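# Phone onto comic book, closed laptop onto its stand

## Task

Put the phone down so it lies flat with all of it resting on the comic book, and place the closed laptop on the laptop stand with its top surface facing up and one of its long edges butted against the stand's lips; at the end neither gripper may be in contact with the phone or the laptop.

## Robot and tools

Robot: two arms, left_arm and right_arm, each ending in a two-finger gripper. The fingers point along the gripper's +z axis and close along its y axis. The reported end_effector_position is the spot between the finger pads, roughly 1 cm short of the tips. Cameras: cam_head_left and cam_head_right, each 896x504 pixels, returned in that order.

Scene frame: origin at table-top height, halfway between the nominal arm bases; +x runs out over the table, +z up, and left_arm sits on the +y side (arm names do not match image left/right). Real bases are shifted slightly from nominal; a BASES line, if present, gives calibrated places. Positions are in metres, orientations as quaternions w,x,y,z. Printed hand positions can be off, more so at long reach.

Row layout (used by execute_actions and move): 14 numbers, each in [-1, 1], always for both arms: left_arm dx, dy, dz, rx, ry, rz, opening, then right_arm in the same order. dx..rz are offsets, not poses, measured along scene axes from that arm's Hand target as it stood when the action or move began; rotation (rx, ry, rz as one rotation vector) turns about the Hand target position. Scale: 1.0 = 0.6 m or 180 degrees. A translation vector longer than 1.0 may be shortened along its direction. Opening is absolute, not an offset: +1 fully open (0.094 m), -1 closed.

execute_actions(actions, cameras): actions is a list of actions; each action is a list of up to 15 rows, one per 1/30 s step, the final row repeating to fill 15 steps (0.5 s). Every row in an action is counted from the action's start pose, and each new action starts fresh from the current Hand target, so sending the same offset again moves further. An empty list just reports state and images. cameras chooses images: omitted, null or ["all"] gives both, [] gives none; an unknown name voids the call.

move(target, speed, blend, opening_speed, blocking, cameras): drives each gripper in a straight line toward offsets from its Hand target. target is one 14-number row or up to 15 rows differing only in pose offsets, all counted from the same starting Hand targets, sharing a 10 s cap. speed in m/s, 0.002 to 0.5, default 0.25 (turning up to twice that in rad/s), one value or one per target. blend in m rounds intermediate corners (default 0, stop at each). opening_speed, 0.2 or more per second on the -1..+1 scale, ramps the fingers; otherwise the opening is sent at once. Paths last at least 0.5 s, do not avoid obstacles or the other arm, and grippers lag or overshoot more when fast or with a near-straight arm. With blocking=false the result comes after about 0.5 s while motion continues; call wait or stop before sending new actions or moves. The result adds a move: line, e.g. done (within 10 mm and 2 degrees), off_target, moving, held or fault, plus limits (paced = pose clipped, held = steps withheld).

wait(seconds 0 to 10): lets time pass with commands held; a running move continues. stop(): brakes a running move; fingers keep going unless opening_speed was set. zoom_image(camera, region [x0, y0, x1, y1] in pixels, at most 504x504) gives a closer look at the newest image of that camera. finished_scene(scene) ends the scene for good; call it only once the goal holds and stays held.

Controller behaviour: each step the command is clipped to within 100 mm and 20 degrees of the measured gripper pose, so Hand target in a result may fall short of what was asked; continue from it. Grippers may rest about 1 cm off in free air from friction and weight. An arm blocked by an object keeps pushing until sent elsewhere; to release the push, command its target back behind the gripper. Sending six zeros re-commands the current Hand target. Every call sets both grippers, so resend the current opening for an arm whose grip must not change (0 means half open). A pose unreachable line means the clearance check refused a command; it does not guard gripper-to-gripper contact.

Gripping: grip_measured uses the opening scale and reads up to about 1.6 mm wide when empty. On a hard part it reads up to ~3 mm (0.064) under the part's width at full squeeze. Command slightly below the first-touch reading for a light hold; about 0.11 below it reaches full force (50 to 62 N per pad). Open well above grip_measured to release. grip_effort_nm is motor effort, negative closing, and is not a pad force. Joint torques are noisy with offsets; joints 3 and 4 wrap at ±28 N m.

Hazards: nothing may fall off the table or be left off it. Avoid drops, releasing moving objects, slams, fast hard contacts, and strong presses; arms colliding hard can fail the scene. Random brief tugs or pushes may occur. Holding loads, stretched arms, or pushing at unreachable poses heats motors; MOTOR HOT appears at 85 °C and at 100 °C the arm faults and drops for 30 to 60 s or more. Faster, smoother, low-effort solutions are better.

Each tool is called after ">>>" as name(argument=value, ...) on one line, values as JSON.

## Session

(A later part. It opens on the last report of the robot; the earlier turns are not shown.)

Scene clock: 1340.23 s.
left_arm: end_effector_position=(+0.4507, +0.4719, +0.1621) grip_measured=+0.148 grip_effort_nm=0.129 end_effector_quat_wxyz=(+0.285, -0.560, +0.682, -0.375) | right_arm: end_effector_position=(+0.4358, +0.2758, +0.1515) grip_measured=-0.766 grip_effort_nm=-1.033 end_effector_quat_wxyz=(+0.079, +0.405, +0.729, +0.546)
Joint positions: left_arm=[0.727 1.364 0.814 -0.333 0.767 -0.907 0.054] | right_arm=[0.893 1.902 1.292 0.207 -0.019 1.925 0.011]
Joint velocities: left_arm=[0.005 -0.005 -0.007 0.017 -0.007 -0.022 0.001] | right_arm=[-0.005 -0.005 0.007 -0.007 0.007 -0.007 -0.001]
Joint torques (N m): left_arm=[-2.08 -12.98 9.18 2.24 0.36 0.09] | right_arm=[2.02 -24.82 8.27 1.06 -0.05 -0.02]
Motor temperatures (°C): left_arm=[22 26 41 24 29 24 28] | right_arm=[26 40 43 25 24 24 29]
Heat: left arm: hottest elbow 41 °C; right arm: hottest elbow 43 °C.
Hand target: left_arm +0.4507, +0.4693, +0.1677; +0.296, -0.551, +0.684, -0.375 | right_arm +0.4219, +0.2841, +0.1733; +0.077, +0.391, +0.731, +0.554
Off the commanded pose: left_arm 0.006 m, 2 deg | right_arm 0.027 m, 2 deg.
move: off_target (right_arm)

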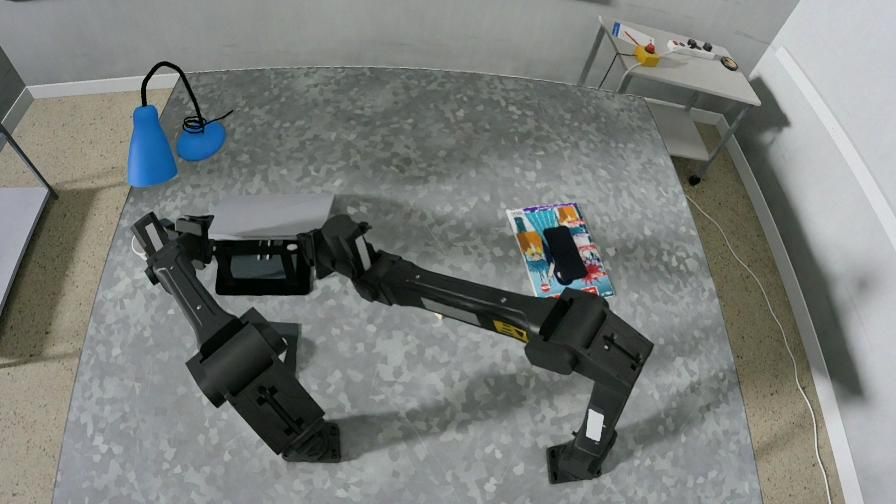

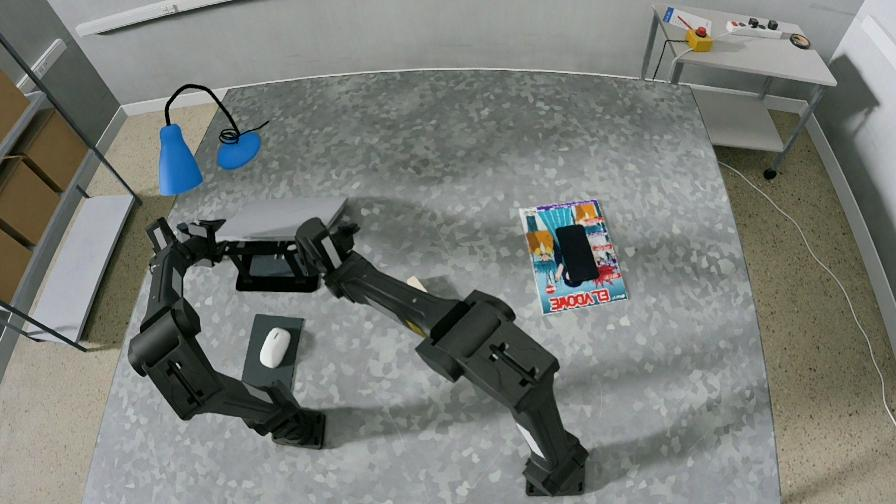

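>>> move(target=[0,0,0,0,0,0,0.15,-0.01,0,0.035,0,0,0,-0.9], speed=0.03)

>>> zoom_image(camera="cam_head_left", region=[180, 165, 380, 285])

>>> zoom_image(camera="cam_head_right", region=[170, 165, 370, 285])

Scene clock: 1343.73 s.
left_arm: end_effector_position=(+0.4507, +0.4719, +0.1621) grip_measured=+0.148 grip_effort_nm=0.129 end_effector_quat_wxyz=(+0.285, -0.560, +0.682, -0.375) | right_arm: end_effector_position=(+0.4345, +0.2705, +0.1510) grip_measured=-0.771 grip_effort_nm=-1.028 end_effector_quat_wxyz=(+0.082, +0.414, +0.735, +0.532)
Joint positions: left_arm=[0.727 1.364 0.814 -0.333 0.767 -0.907 0.054] | right_arm=[0.893 1.888 1.292 0.161 -0.006 1.928 0.011]
Joint velocities: left_arm=[-0.005 0.005 -0.007 -0.017 -0.022 0.022 -0.001] | right_arm=[-0.005 -0.005 0.012 -0.017 0.095 -0.095 -0.001]
Joint torques (N m): left_arm=[-1.9 -12.86 9.01 1.91 0.36 0.17] | right_arm=[2.55 -26.29 8.9 1.14 -0.2 0.01]
Motor temperatures (°C): left_arm=[22 26 40 24 29 24 28] | right_arm=[26 40 43 25 24 24 29]
Heat: left arm: hottest elbow 40 °C; right arm: hottest elbow 43 °C.
Hand target: left_arm +0.4507, +0.4693, +0.1677; +0.296, -0.551, +0.684, -0.375 | right_arm +0.4161, +0.2843, +0.1944; +0.077, +0.391, +0.731, +0.554
Off the commanded pose: left_arm 0.006 m, 2 deg | right_arm 0.049 m, 4 deg.
move: off_target (right_arm)

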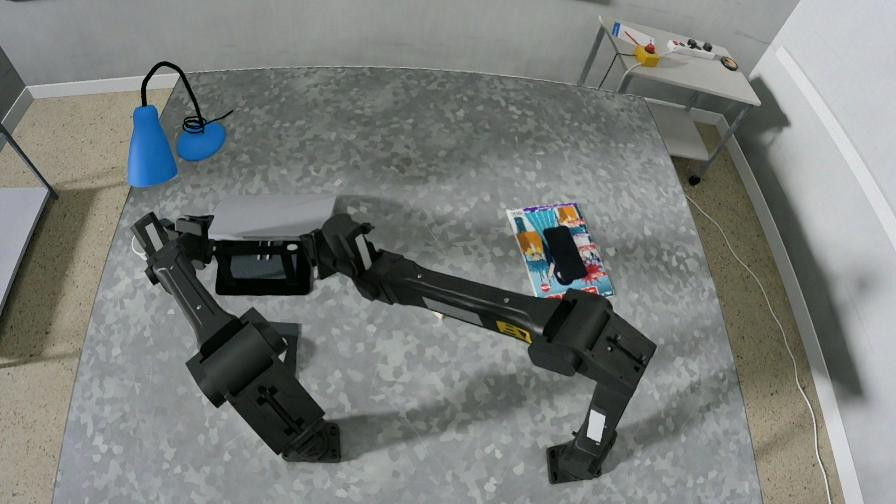

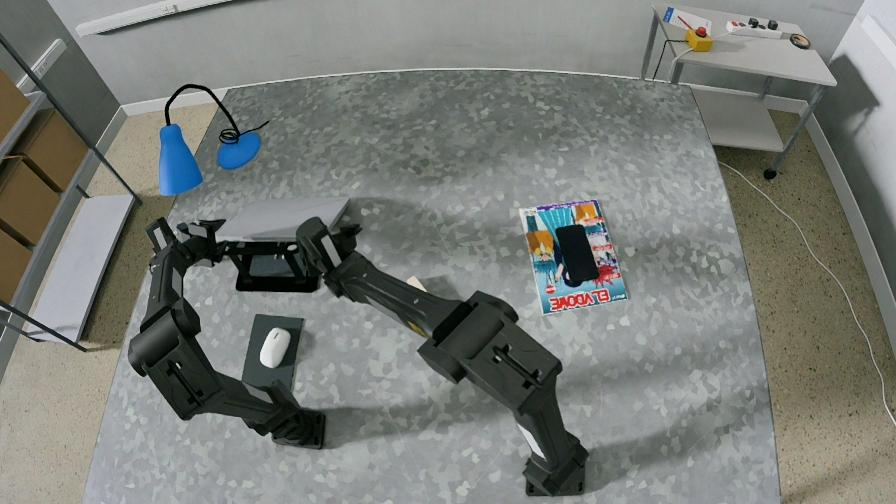

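Scaled by 2.520.

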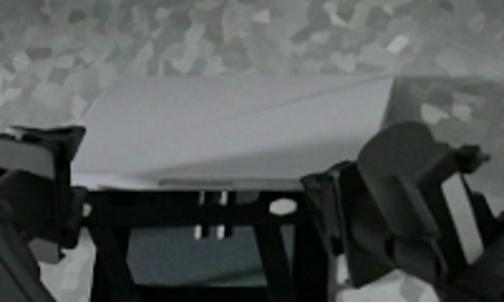

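Scaled by 2.520.

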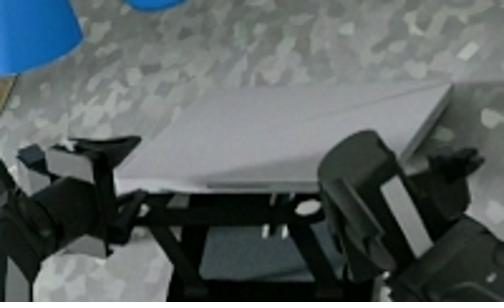

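>>> move(target=[0,0,0,0,0,0,0.15,-0.05,0.03,-0.03,0,0,0,-0.9], speed=0.04)

>>> zoom_image(camera="cam_head_left", region=[180, 165, 380, 285])

>>> zoom_image(camera="cam_head_right", region=[170, 165, 370, 285])

Scene clock: 1354.23 s.
left_arm: end_effector_position=(+0.4507, +0.4719, +0.1621) grip_measured=+0.148 grip_effort_nm=0.129 end_effector_quat_wxyz=(+0.285, -0.560, +0.682, -0.375) | right_arm: end_effector_position=(+0.4243, +0.2771, +0.1511) grip_measured=-0.772 grip_effort_nm=-1.038 end_effector_quat_wxyz=(+0.094, +0.425, +0.727, +0.532)
Joint positions: left_arm=[0.727 1.364 0.814 -0.333 0.767 -0.907 0.054] | right_arm=[0.924 1.887 1.287 0.169 0.057 1.95 0.011]
Joint velocities: left_arm=[0.005 0.015 -0.007 -0.002 -0.066 -0.066 -0.001] | right_arm=[0.005 0.005 -0.007 -0.002 -0.007 0.022 0.001]
Joint torques (N m): left_arm=[-0.38 -12.86 9.25 2.13 0.44 0.06] | right_arm=[4.48 -24.82 7.36 2.14 -0.5 -0.02]
Motor temperatures (°C): left_arm=[22 26 40 24 29 24 28] | right_arm=[26 43 42 25 24 24 29]
Heat: left arm: hottest elbow 40 °C; right arm: hottest shoulder 43 °C.
Hand target: left_arm +0.4507, +0.4693, +0.1677; +0.296, -0.551, +0.684, -0.375 | right_arm +0.3860, +0.3028, +0.1764; +0.077, +0.391, +0.731, +0.554
Off the commanded pose: left_arm 0.006 m, 2 deg | right_arm 0.052 m, 5 deg.
move: off_target (right_arm)

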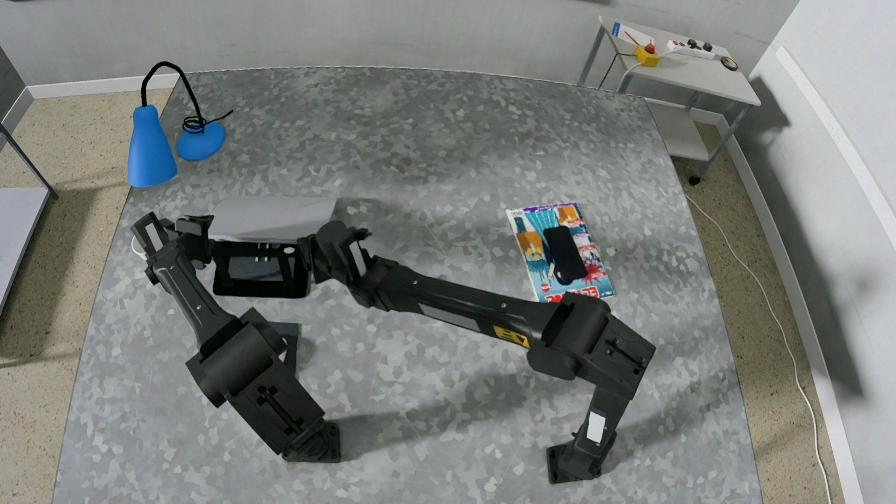

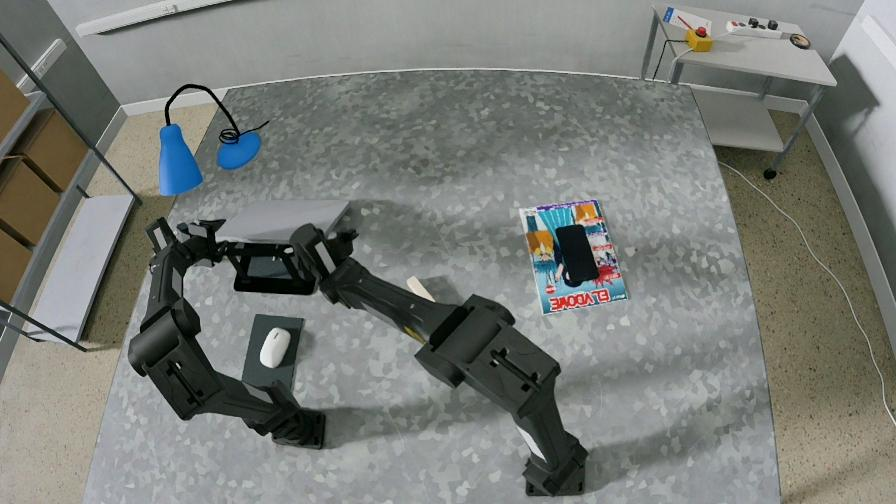

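Scaled by 2.520.

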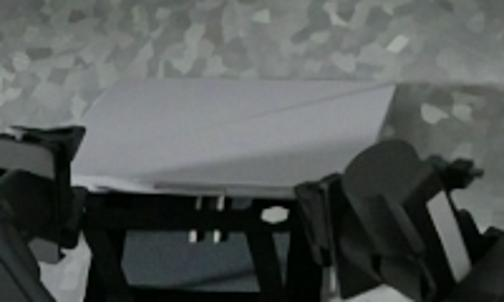

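Scaled by 2.520.

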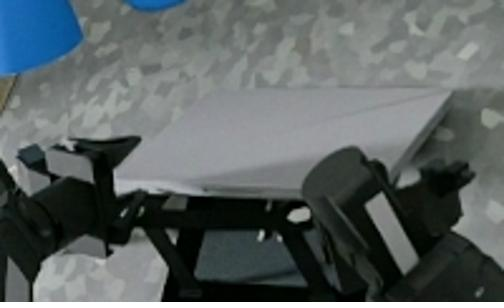

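>>> zoom_image(camera="cam_head_left", region=[270, 205, 350, 285])

>>> zoom_image(camera="cam_head_left", region=[190, 205, 290, 285])

>>> zoom_image(camera="cam_head_right", region=[260, 205, 340, 285])

Scaled by 6.300.

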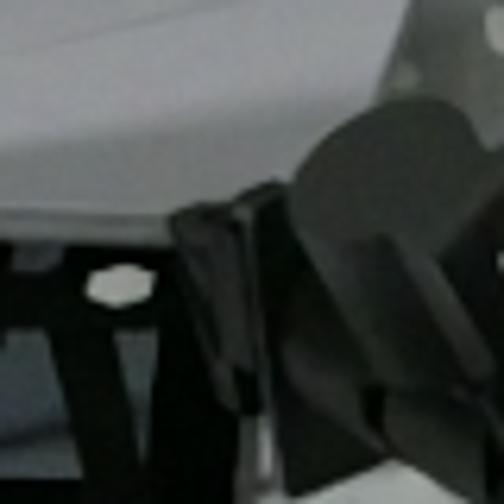

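Scaled by 5.040.

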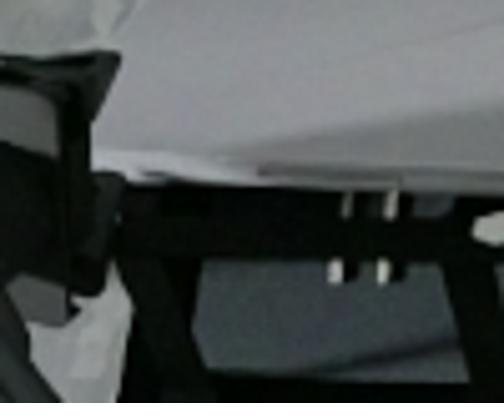

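Scaled by 6.300.

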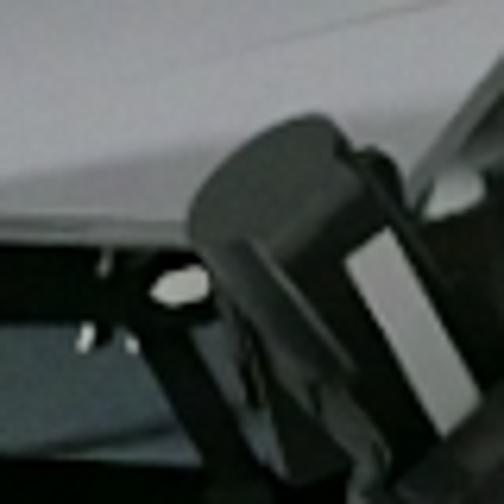

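>>> move(target=[0,0,0,0,0,0,0.15,0.064,-0.043,-0.045,0,0,0,-0.4], speed=0.04, opening_speed=0.5)

>>> zoom_image(camera="cam_head_left", region=[180, 165, 380, 285])

>>> zoom_image(camera="cam_head_right", region=[170, 165, 370, 285])

Scene clock: 1367.53 s.
left_arm: end_effector_position=(+0.4507, +0.4719, +0.1621) grip_measured=+0.148 grip_effort_nm=0.129 end_effector_quat_wxyz=(+0.285, -0.560, +0.682, -0.375) | right_arm: end_effector_position=(+0.4292, +0.2734, +0.1544) grip_measured=-0.401 grip_effort_nm=0.071 end_effector_quat_wxyz=(+0.079, +0.402, +0.727, +0.551)
Joint positions: left_arm=[0.727 1.364 0.814 -0.333 0.767 -0.907 0.054] | right_arm=[0.898 1.887 1.268 0.229 -0.019 1.926 0.028]
Joint velocities: left_arm=[-0.005 -0.005 -0.002 0.012 0.022 0.022 0] | right_arm=[-0.005 -0.005 -0.022 -0.007 0.007 0.007 0]
Joint torques (N m): left_arm=[-1.85 -12.75 9.05 1.85 0.4 0.1] | right_arm=[0.91 -21.3 7.25 2.25 -0.33 -0.03]
Motor temperatures (°C): left_arm=[22 26 39 24 29 24 28] | right_arm=[26 42 41 25 24 24 29]
Heat: left arm: hottest elbow 39 °C; right arm: hottest shoulder 42 °C.
Hand target: left_arm +0.4507, +0.4693, +0.1677; +0.296, -0.551, +0.684, -0.375 | right_arm +0.4238, +0.2760, +0.1491; +0.077, +0.391, +0.731, +0.554
Off the commanded pose: left_arm 0.006 m, 2 deg | right_arm 0.008 m, 1 deg.
move: done

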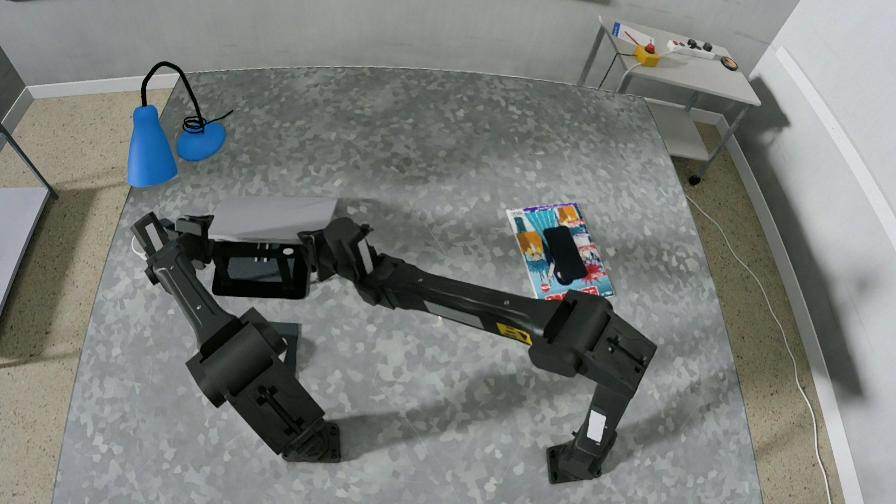

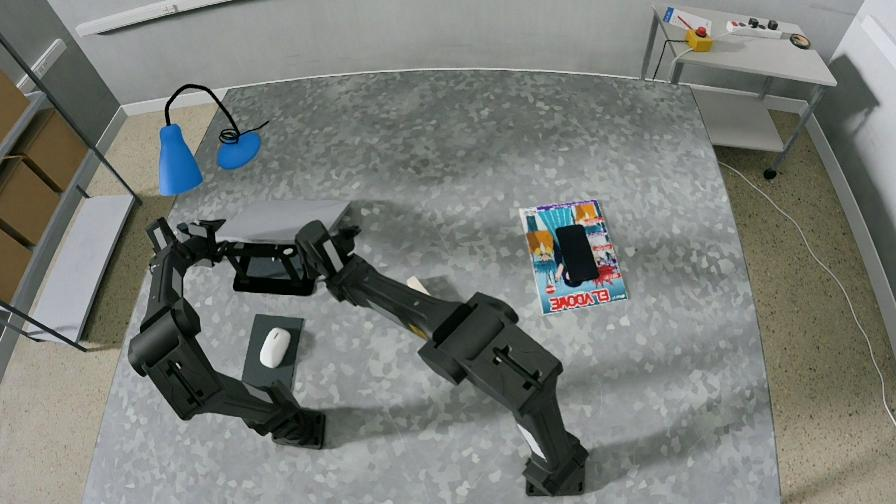

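Scaled by 2.520.

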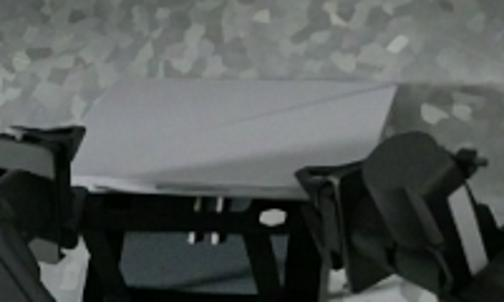

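Scaled by 2.520.

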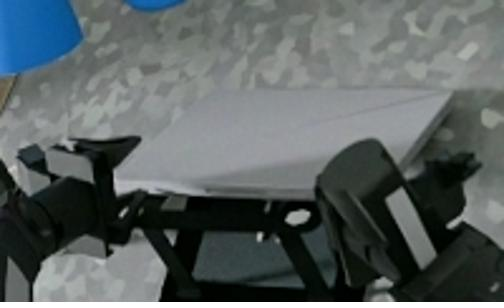

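>>> move(target=[0,0,0,0,0,0,0.15,-0.075,-0.1,0.03,0,0,0,-0.4], speed=0.05)

>>> zoom_image(camera="cam_head_left", region=[180, 165, 380, 285])

>>> zoom_image(camera="cam_head_right", region=[170, 165, 370, 285])

Scene clock: 1374.07 s.
left_arm: end_effector_position=(+0.4507, +0.4719, +0.1621) grip_measured=+0.148 grip_effort_nm=0.129 end_effector_quat_wxyz=(+0.285, -0.560, +0.682, -0.375) | right_arm: end_effector_position=(+0.3837, +0.2177, +0.1571) grip_measured=-0.401 grip_effort_nm=0.066 end_effector_quat_wxyz=(+0.076, +0.400, +0.734, +0.544)
Joint positions: left_arm=[0.727 1.364 0.814 -0.333 0.767 -0.907 0.054] | right_arm=[0.897 1.726 1.049 0.268 -0.028 1.919 0.028]
Joint velocities: left_arm=[-0.005 -0.015 0.012 -0.002 0.022 -0.022 0.001] | right_arm=[-0.024 -0.005 -0.002 0.002 -0.037 0.037 -0.002]
Joint torques (N m): left_arm=[-2.49 -12.98 8.94 1.74 0.41 0.08] | right_arm=[0.97 -20.48 6.71 2.09 -0.04 0.03]
Motor temperatures (°C): left_arm=[22 26 39 24 29 24 28] | right_arm=[26 42 41 25 24 24 29]
Heat: left arm: hottest elbow 39 °C; right arm: hottest shoulder 42 °C.
Hand target: left_arm +0.4507, +0.4693, +0.1677; +0.296, -0.551, +0.684, -0.375 | right_arm +0.3780, +0.2169, +0.1679; +0.077, +0.391, +0.731, +0.554
Off the commanded pose: left_arm 0.006 m, 2 deg | right_arm 0.011 m, 2 deg.
move: off_target (right_arm)

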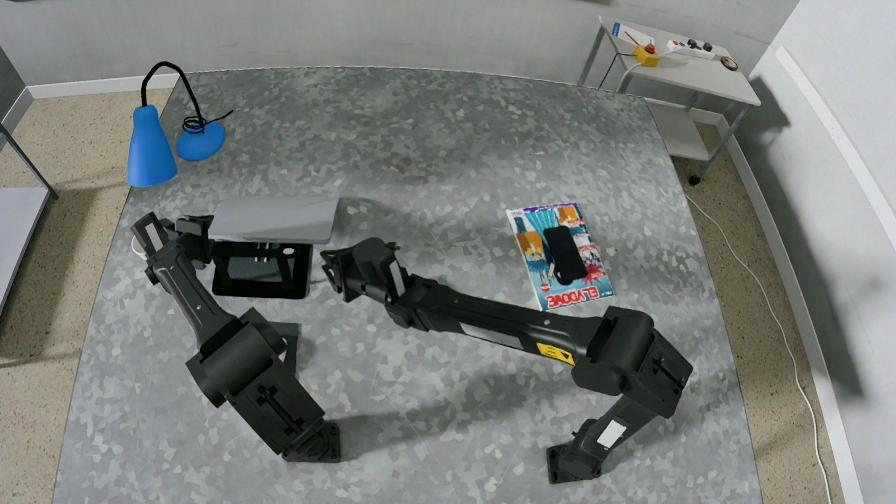

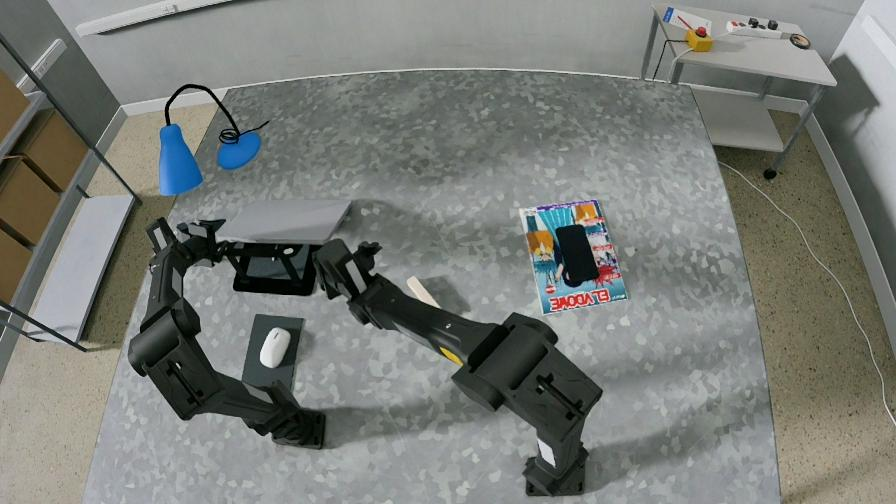

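Scaled by 2.520.

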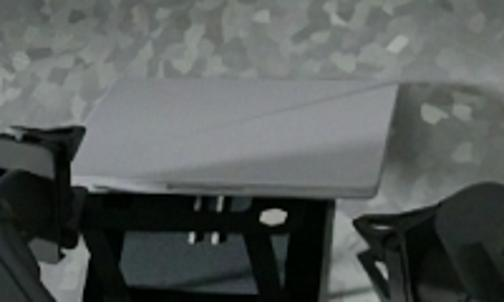

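Scaled by 2.520.

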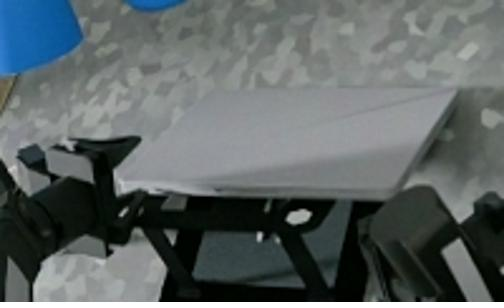

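>>> move(target=[-0.14,0.04,0.03,0,0,0,0.15,-0.1,-0.1,0.05,0,0,0,-0.4], speed=0.06)

>>> zoom_image(camera="cam_head_left", region=[180, 165, 380, 285])

>>> zoom_image(camera="cam_head_right", region=[190, 165, 390, 285])

Scene clock: 1379.10 s.
left_arm: end_effector_position=(+0.3729, +0.4933, +0.1801) grip_measured=+0.148 grip_effort_nm=0.129 end_effector_quat_wxyz=(+0.289, -0.552, +0.686, -0.377) | right_arm: end_effector_position=(+0.3274, +0.1596, +0.1989) grip_measured=-0.401 grip_effort_nm=0.061 end_effector_quat_wxyz=(+0.081, +0.393, +0.728, +0.556)
Joint positions: left_arm=[0.93 1.263 0.794 -0.596 0.892 -0.642 0.054] | right_arm=[0.917 1.474 0.845 0.252 -0.008 1.918 0.028]
Joint velocities: left_arm=[0.005 -0.005 -0.002 -0.007 -0.007 -0.007 0] | right_arm=[0.015 0.005 -0.002 0.007 -0.051 -0.007 0]
Joint torques (N m): left_arm=[-0.62 -11.69 9.73 0.77 0.58 0.17] | right_arm=[1.49 -15.74 6.86 1.17 0.13 0.12]
Motor temperatures (°C): left_arm=[22 27 39 24 29 24 28] | right_arm=[26 41 41 25 24 24 28]
Heat: left arm: hottest elbow 39 °C; right arm: hottest shoulder 41 °C.
Hand target: left_arm +0.3671, +0.4943, +0.1851; +0.295, -0.551, +0.685, -0.375 | right_arm +0.3173, +0.1582, +0.1992; +0.077, +0.391, +0.731, +0.554
Off the commanded pose: left_arm 0.008 m, 1 deg | right_arm 0.010 m, 1 deg.
move: done

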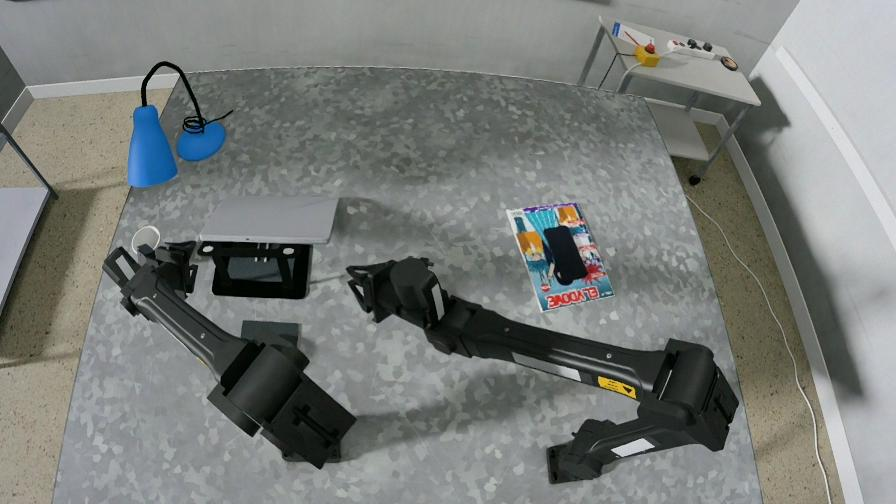

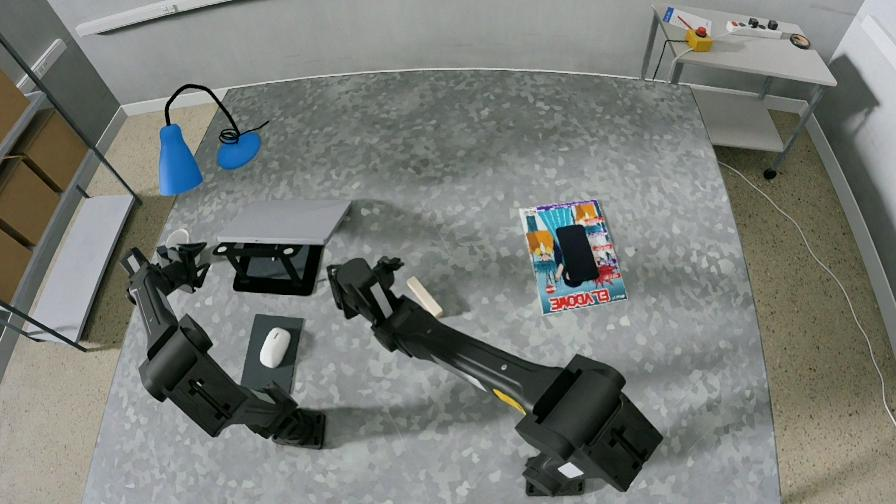

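Scaled by 2.520.

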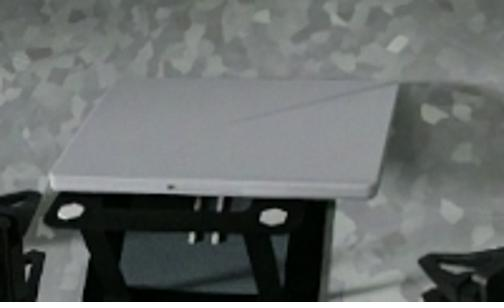

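Scaled by 2.520.

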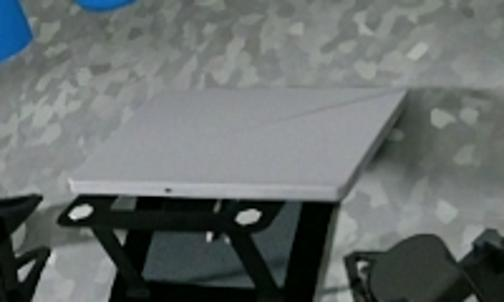

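>>> move(target=[[0,0,0,0,0,0,0.15,0.28,-0.06,0.02,0.0889,-0.0424,0.1403,0.3],[0,0,0,0,0,0,0.15,0.305,-0.03,-0.09,0.0889,-0.0424,0.1403,0.3]], speed=0.12)

>>> zoom_image(camera="cam_head_left", region=[220, 165, 420, 285])

>>> zoom_image(camera="cam_head_right", region=[240, 165, 440, 285])

Scene clock: 1410.33 s.
left_arm: end_effector_position=(+0.3728, +0.4932, +0.1801) grip_measured=+0.148 grip_effort_nm=0.129 end_effector_quat_wxyz=(+0.289, -0.551, +0.686, -0.377) | right_arm: end_effector_position=(+0.4853, +0.1236, +0.1345) grip_measured=+0.299 grip_effort_nm=0.066 end_effector_quat_wxyz=(-0.056, +0.202, +0.714, +0.668)
Joint positions: left_arm=[0.93 1.263 0.794 -0.596 0.892 -0.641 0.054] | right_arm=[0.503 1.964 1.098 0.711 -0.865 1.812 0.061]
Joint velocities: left_arm=[-0.024 -0.005 -0.012 0.017 0.037 -0.007 -0.001] | right_arm=[-0.005 -0.015 0.007 0.012 0.095 0.007 -0.001]
Joint torques (N m): left_arm=[-0.21 -11.58 9.84 0.7 0.55 0.16] | right_arm=[0.97 -19.43 10.35 2.02 0.02 0.12]
Motor temperatures (°C): left_arm=[22 27 39 24 29 24 28] | right_arm=[26 41 41 25 24 24 28]
Heat: left arm: hottest elbow 39 °C; right arm: hottest shoulder 41 °C.
Hand target: left_arm +0.3671, +0.4943, +0.1851; +0.295, -0.551, +0.685, -0.375 | right_arm +0.4986, +0.1351, +0.1429; -0.049, +0.191, +0.707, +0.679
Off the commanded pose: left_arm 0.008 m, 1 deg | right_arm 0.025 m, 2 deg.
move: off_target (right_arm)

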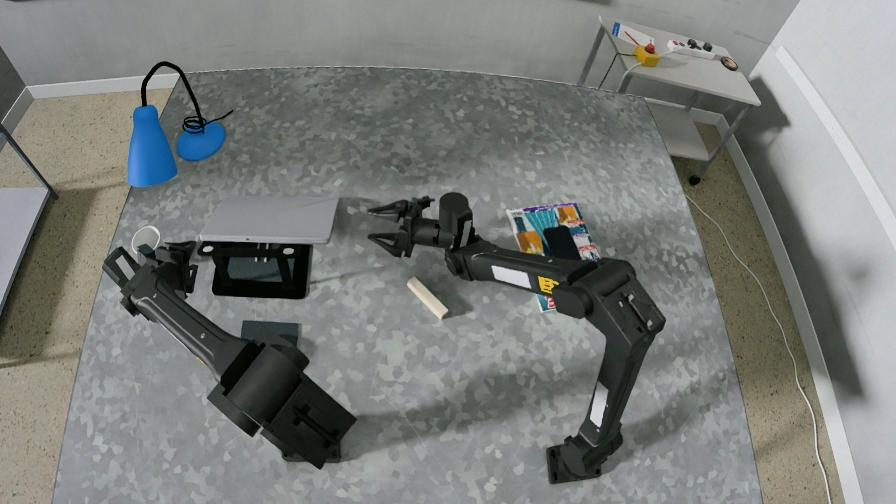

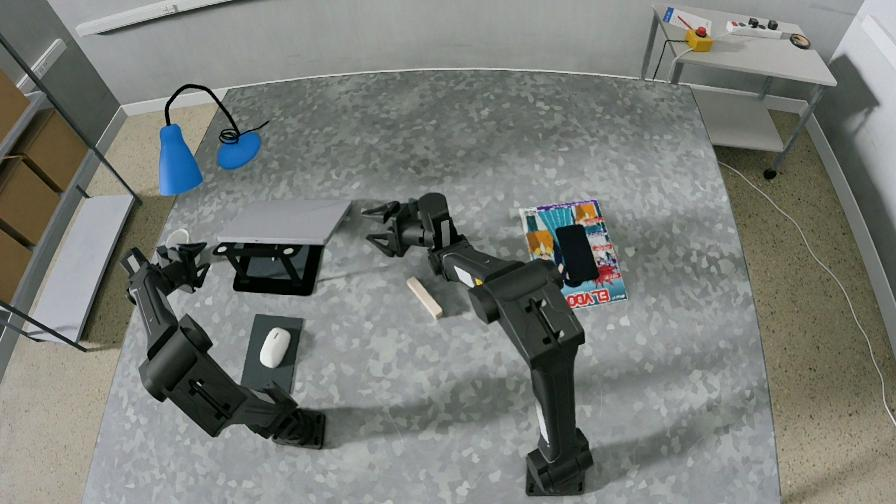

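Scaled by 2.520.

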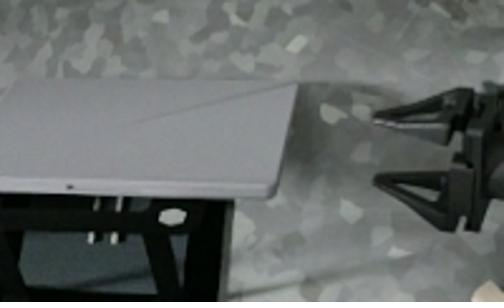

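Scaled by 2.520.

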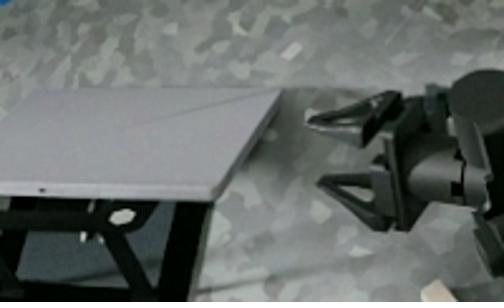

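>>> move(target=[0,0,0,0,0,0,0.15,0.02,0.1,-0.007,0,0.045,0,0.3], speed=0.06)

>>> zoom_image(camera="cam_head_left", region=[270, 165, 400, 265])

>>> zoom_image(camera="cam_head_right", region=[270, 165, 400, 265])

Scene clock: 1429.90 s.
left_arm: end_effector_position=(+0.3728, +0.4932, +0.1801) grip_measured=+0.148 grip_effort_nm=0.134 end_effector_quat_wxyz=(+0.289, -0.551, +0.686, -0.377) | right_arm: end_effector_position=(+0.5013, +0.1797, +0.1389) grip_measured=+0.299 grip_effort_nm=0.066 end_effector_quat_wxyz=(-0.096, +0.241, +0.703, +0.662)
Joint positions: left_arm=[0.93 1.263 0.794 -0.596 0.892 -0.641 0.054] | right_arm=[0.571 2.032 1.244 0.636 -0.802 1.936 0.061]
Joint velocities: left_arm=[-0.005 -0.015 -0.002 0.002 0.007 -0.037 -0.001] | right_arm=[-0.005 0.005 0.007 -0.002 0.051 0.022 -0.001]
Joint torques (N m): left_arm=[-0.5 -11.52 9.77 0.69 0.48 0.11] | right_arm=[1.26 -19.66 10.96 1.01 0.03 0.16]
Motor temperatures (°C): left_arm=[22 27 39 24 29 24 28] | right_arm=[26 41 44 25 24 24 27]
Heat: left arm: hottest elbow 39 °C; right arm: hottest elbow 44 °C.
Hand target: left_arm +0.3671, +0.4943, +0.1851; +0.295, -0.551, +0.685, -0.375 | right_arm +0.5115, +0.1949, +0.1380; -0.099, +0.238, +0.702, +0.664
Off the commanded pose: left_arm 0.008 m, 1 deg | right_arm 0.018 m, 1 deg.
move: off_target (right_arm)

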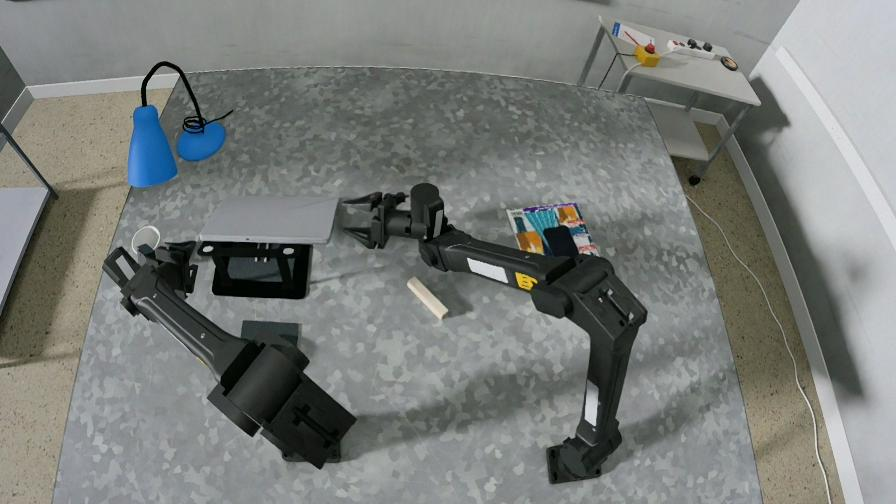

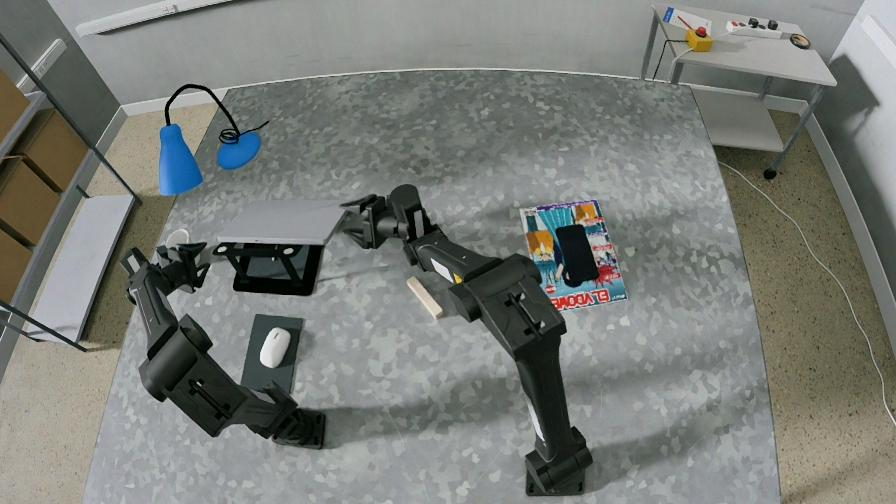

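Scaled by 3.877.

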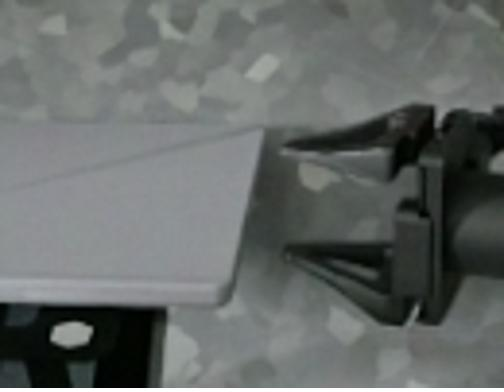

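Scaled by 3.877.

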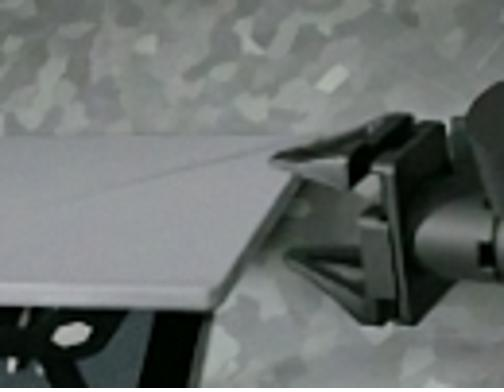

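>>> move(target=[0,0,0,0,0,0,0.15,0.012,0.08,-0.006,0,0,0,0.3], speed=0.04)

>>> zoom_image(camera="cam_head_left", region=[270, 165, 400, 265])

>>> zoom_image(camera="cam_head_right", region=[270, 165, 400, 265])

Scene clock: 1436.67 s.
left_arm: end_effector_position=(+0.3728, +0.4932, +0.1801) grip_measured=+0.148 grip_effort_nm=0.129 end_effector_quat_wxyz=(+0.289, -0.551, +0.686, -0.377) | right_arm: end_effector_position=(+0.5130, +0.2096, +0.1369) grip_measured=+0.299 grip_effort_nm=0.061 end_effector_quat_wxyz=(-0.098, +0.250, +0.701, +0.660)
Joint positions: left_arm=[0.93 1.263 0.794 -0.596 0.892 -0.641 0.054] | right_arm=[0.603 2.082 1.332 0.599 -0.761 1.955 0.061]
Joint velocities: left_arm=[-0.005 -0.015 -0.002 0.002 -0.037 -0.066 -0.001] | right_arm=[0.005 -0.015 -0.002 0.007 0.007 0.037 -0.001]
Joint torques (N m): left_arm=[-0.62 -11.93 9.65 0.95 0.51 0.18] | right_arm=[2.9 -19.31 13 1.32 0.49 0.08]
Motor temperatures (°C): left_arm=[22 27 39 24 29 24 28] | right_arm=[26 40 45 25 24 24 27]
Heat: left arm: hottest elbow 39 °C; right arm: hottest elbow 45 °C.
Hand target: left_arm +0.3671, +0.4943, +0.1851; +0.295, -0.551, +0.685, -0.375 | right_arm +0.5192, +0.2427, +0.1339; -0.099, +0.238, +0.702, +0.664
Off the commanded pose: left_arm 0.008 m, 1 deg | right_arm 0.034 m, 1 deg.
move: off_target (right_arm)

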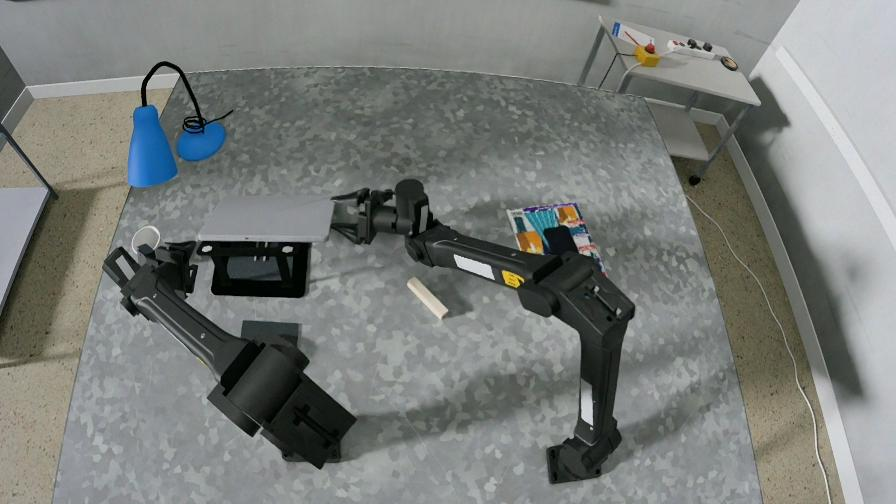

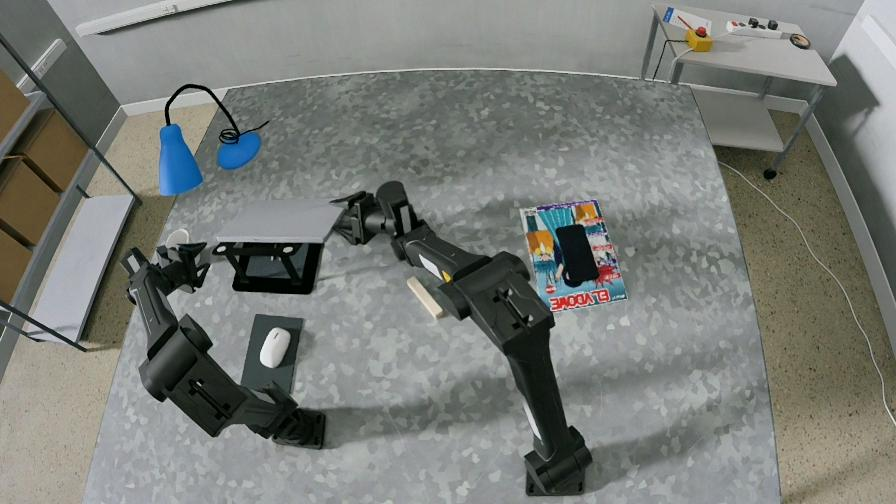

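Scaled by 3.877.

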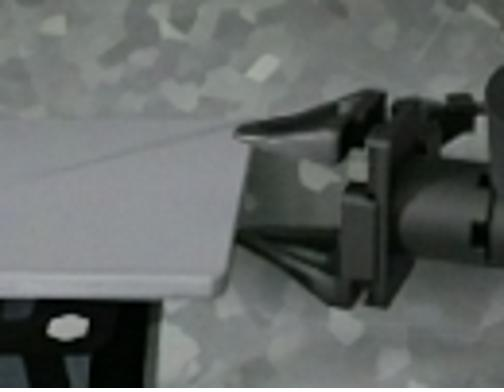

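Scaled by 3.877.

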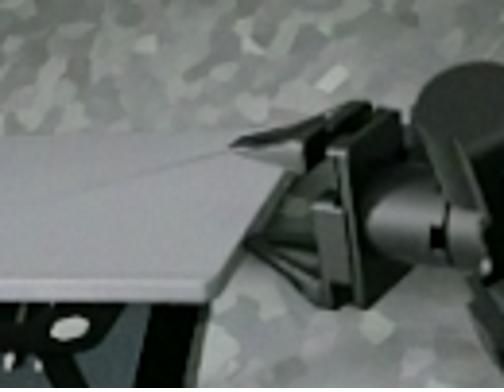

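>>> execute_actions(actions=[])

>>> zoom_image(camera="cam_head_left", region=[180, 170, 370, 310])

>>> zoom_image(camera="cam_head_right", region=[100, 170, 330, 310])

Scene clock: 1448.10 s.
left_arm: end_effector_position=(+0.3728, +0.4932, +0.1801) grip_measured=+0.148 grip_effort_nm=0.129 end_effector_quat_wxyz=(+0.289, -0.551, +0.686, -0.377) | right_arm: end_effector_position=(+0.5131, +0.2096, +0.1370) grip_measured=+0.299 grip_effort_nm=0.061 end_effector_quat_wxyz=(-0.098, +0.250, +0.701, +0.660)
Joint positions: left_arm=[0.93 1.263 0.794 -0.596 0.892 -0.641 0.054] | right_arm=[0.603 2.082 1.333 0.598 -0.761 1.956 0.061]
Joint velocities: left_arm=[-0.005 -0.015 0.002 0.002 0.022 0.022 0] | right_arm=[-0.005 -0.015 0.002 -0.012 0.007 0.007 -0.001]
Joint torques (N m): left_arm=[-0.38 -12.16 9.84 0.81 0.52 0.14] | right_arm=[2.9 -19.37 13 1.14 0.49 0.08]
Motor temperatures (°C): left_arm=[22 27 39 24 29 24 28] | right_arm=[26 41 45 25 24 24 27]
Heat: left arm: hottest elbow 39 °C; right arm: hottest elbow 45 °C.
Hand target: left_arm +0.3671, +0.4943, +0.1851; +0.295, -0.551, +0.685, -0.375 | right_arm +0.5193, +0.2428, +0.1340; -0.099, +0.238, +0.702, +0.664
Tool commands: left_gripper/opening=+0.15 right_gripper/opening=+0.3
Off the commanded pose: left_arm 0.008 m, 1 deg | right_arm 0.034 m, 1 deg.

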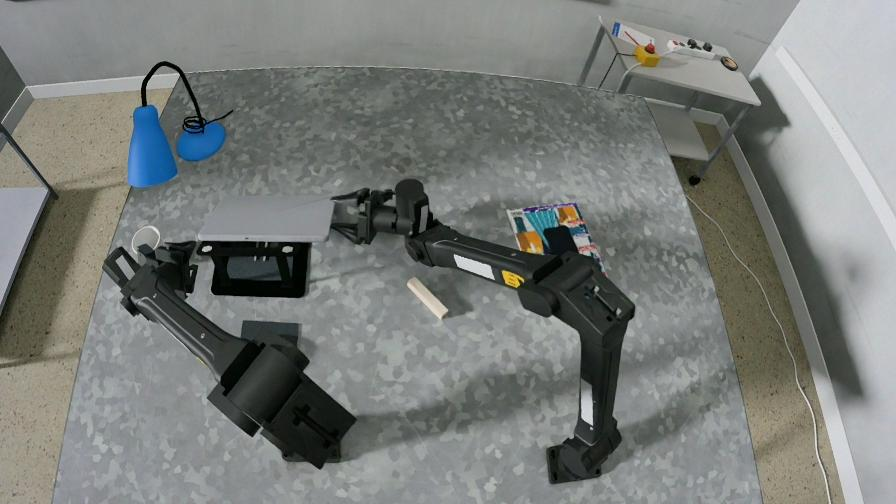

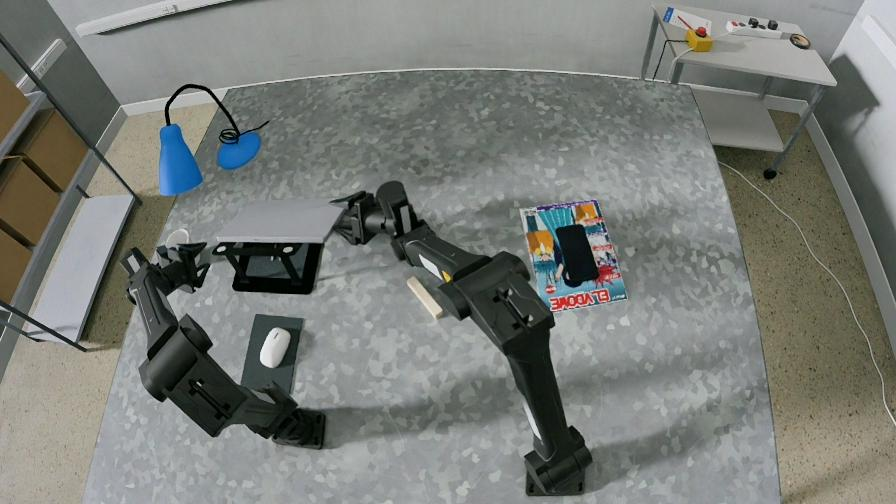

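Scaled by 2.653.

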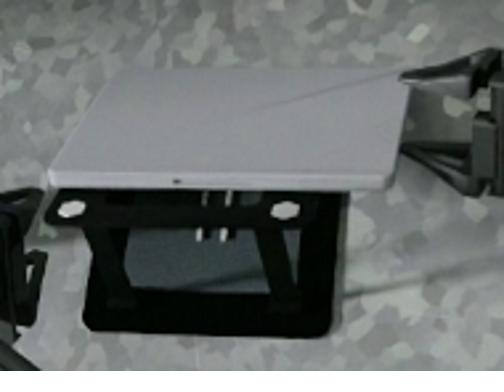

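Scaled by 2.191.

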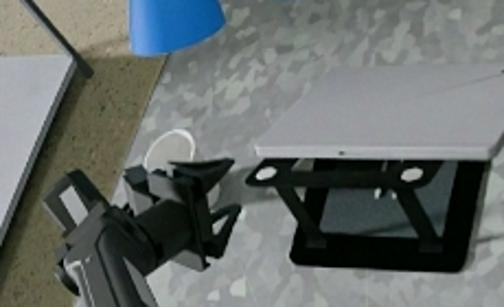

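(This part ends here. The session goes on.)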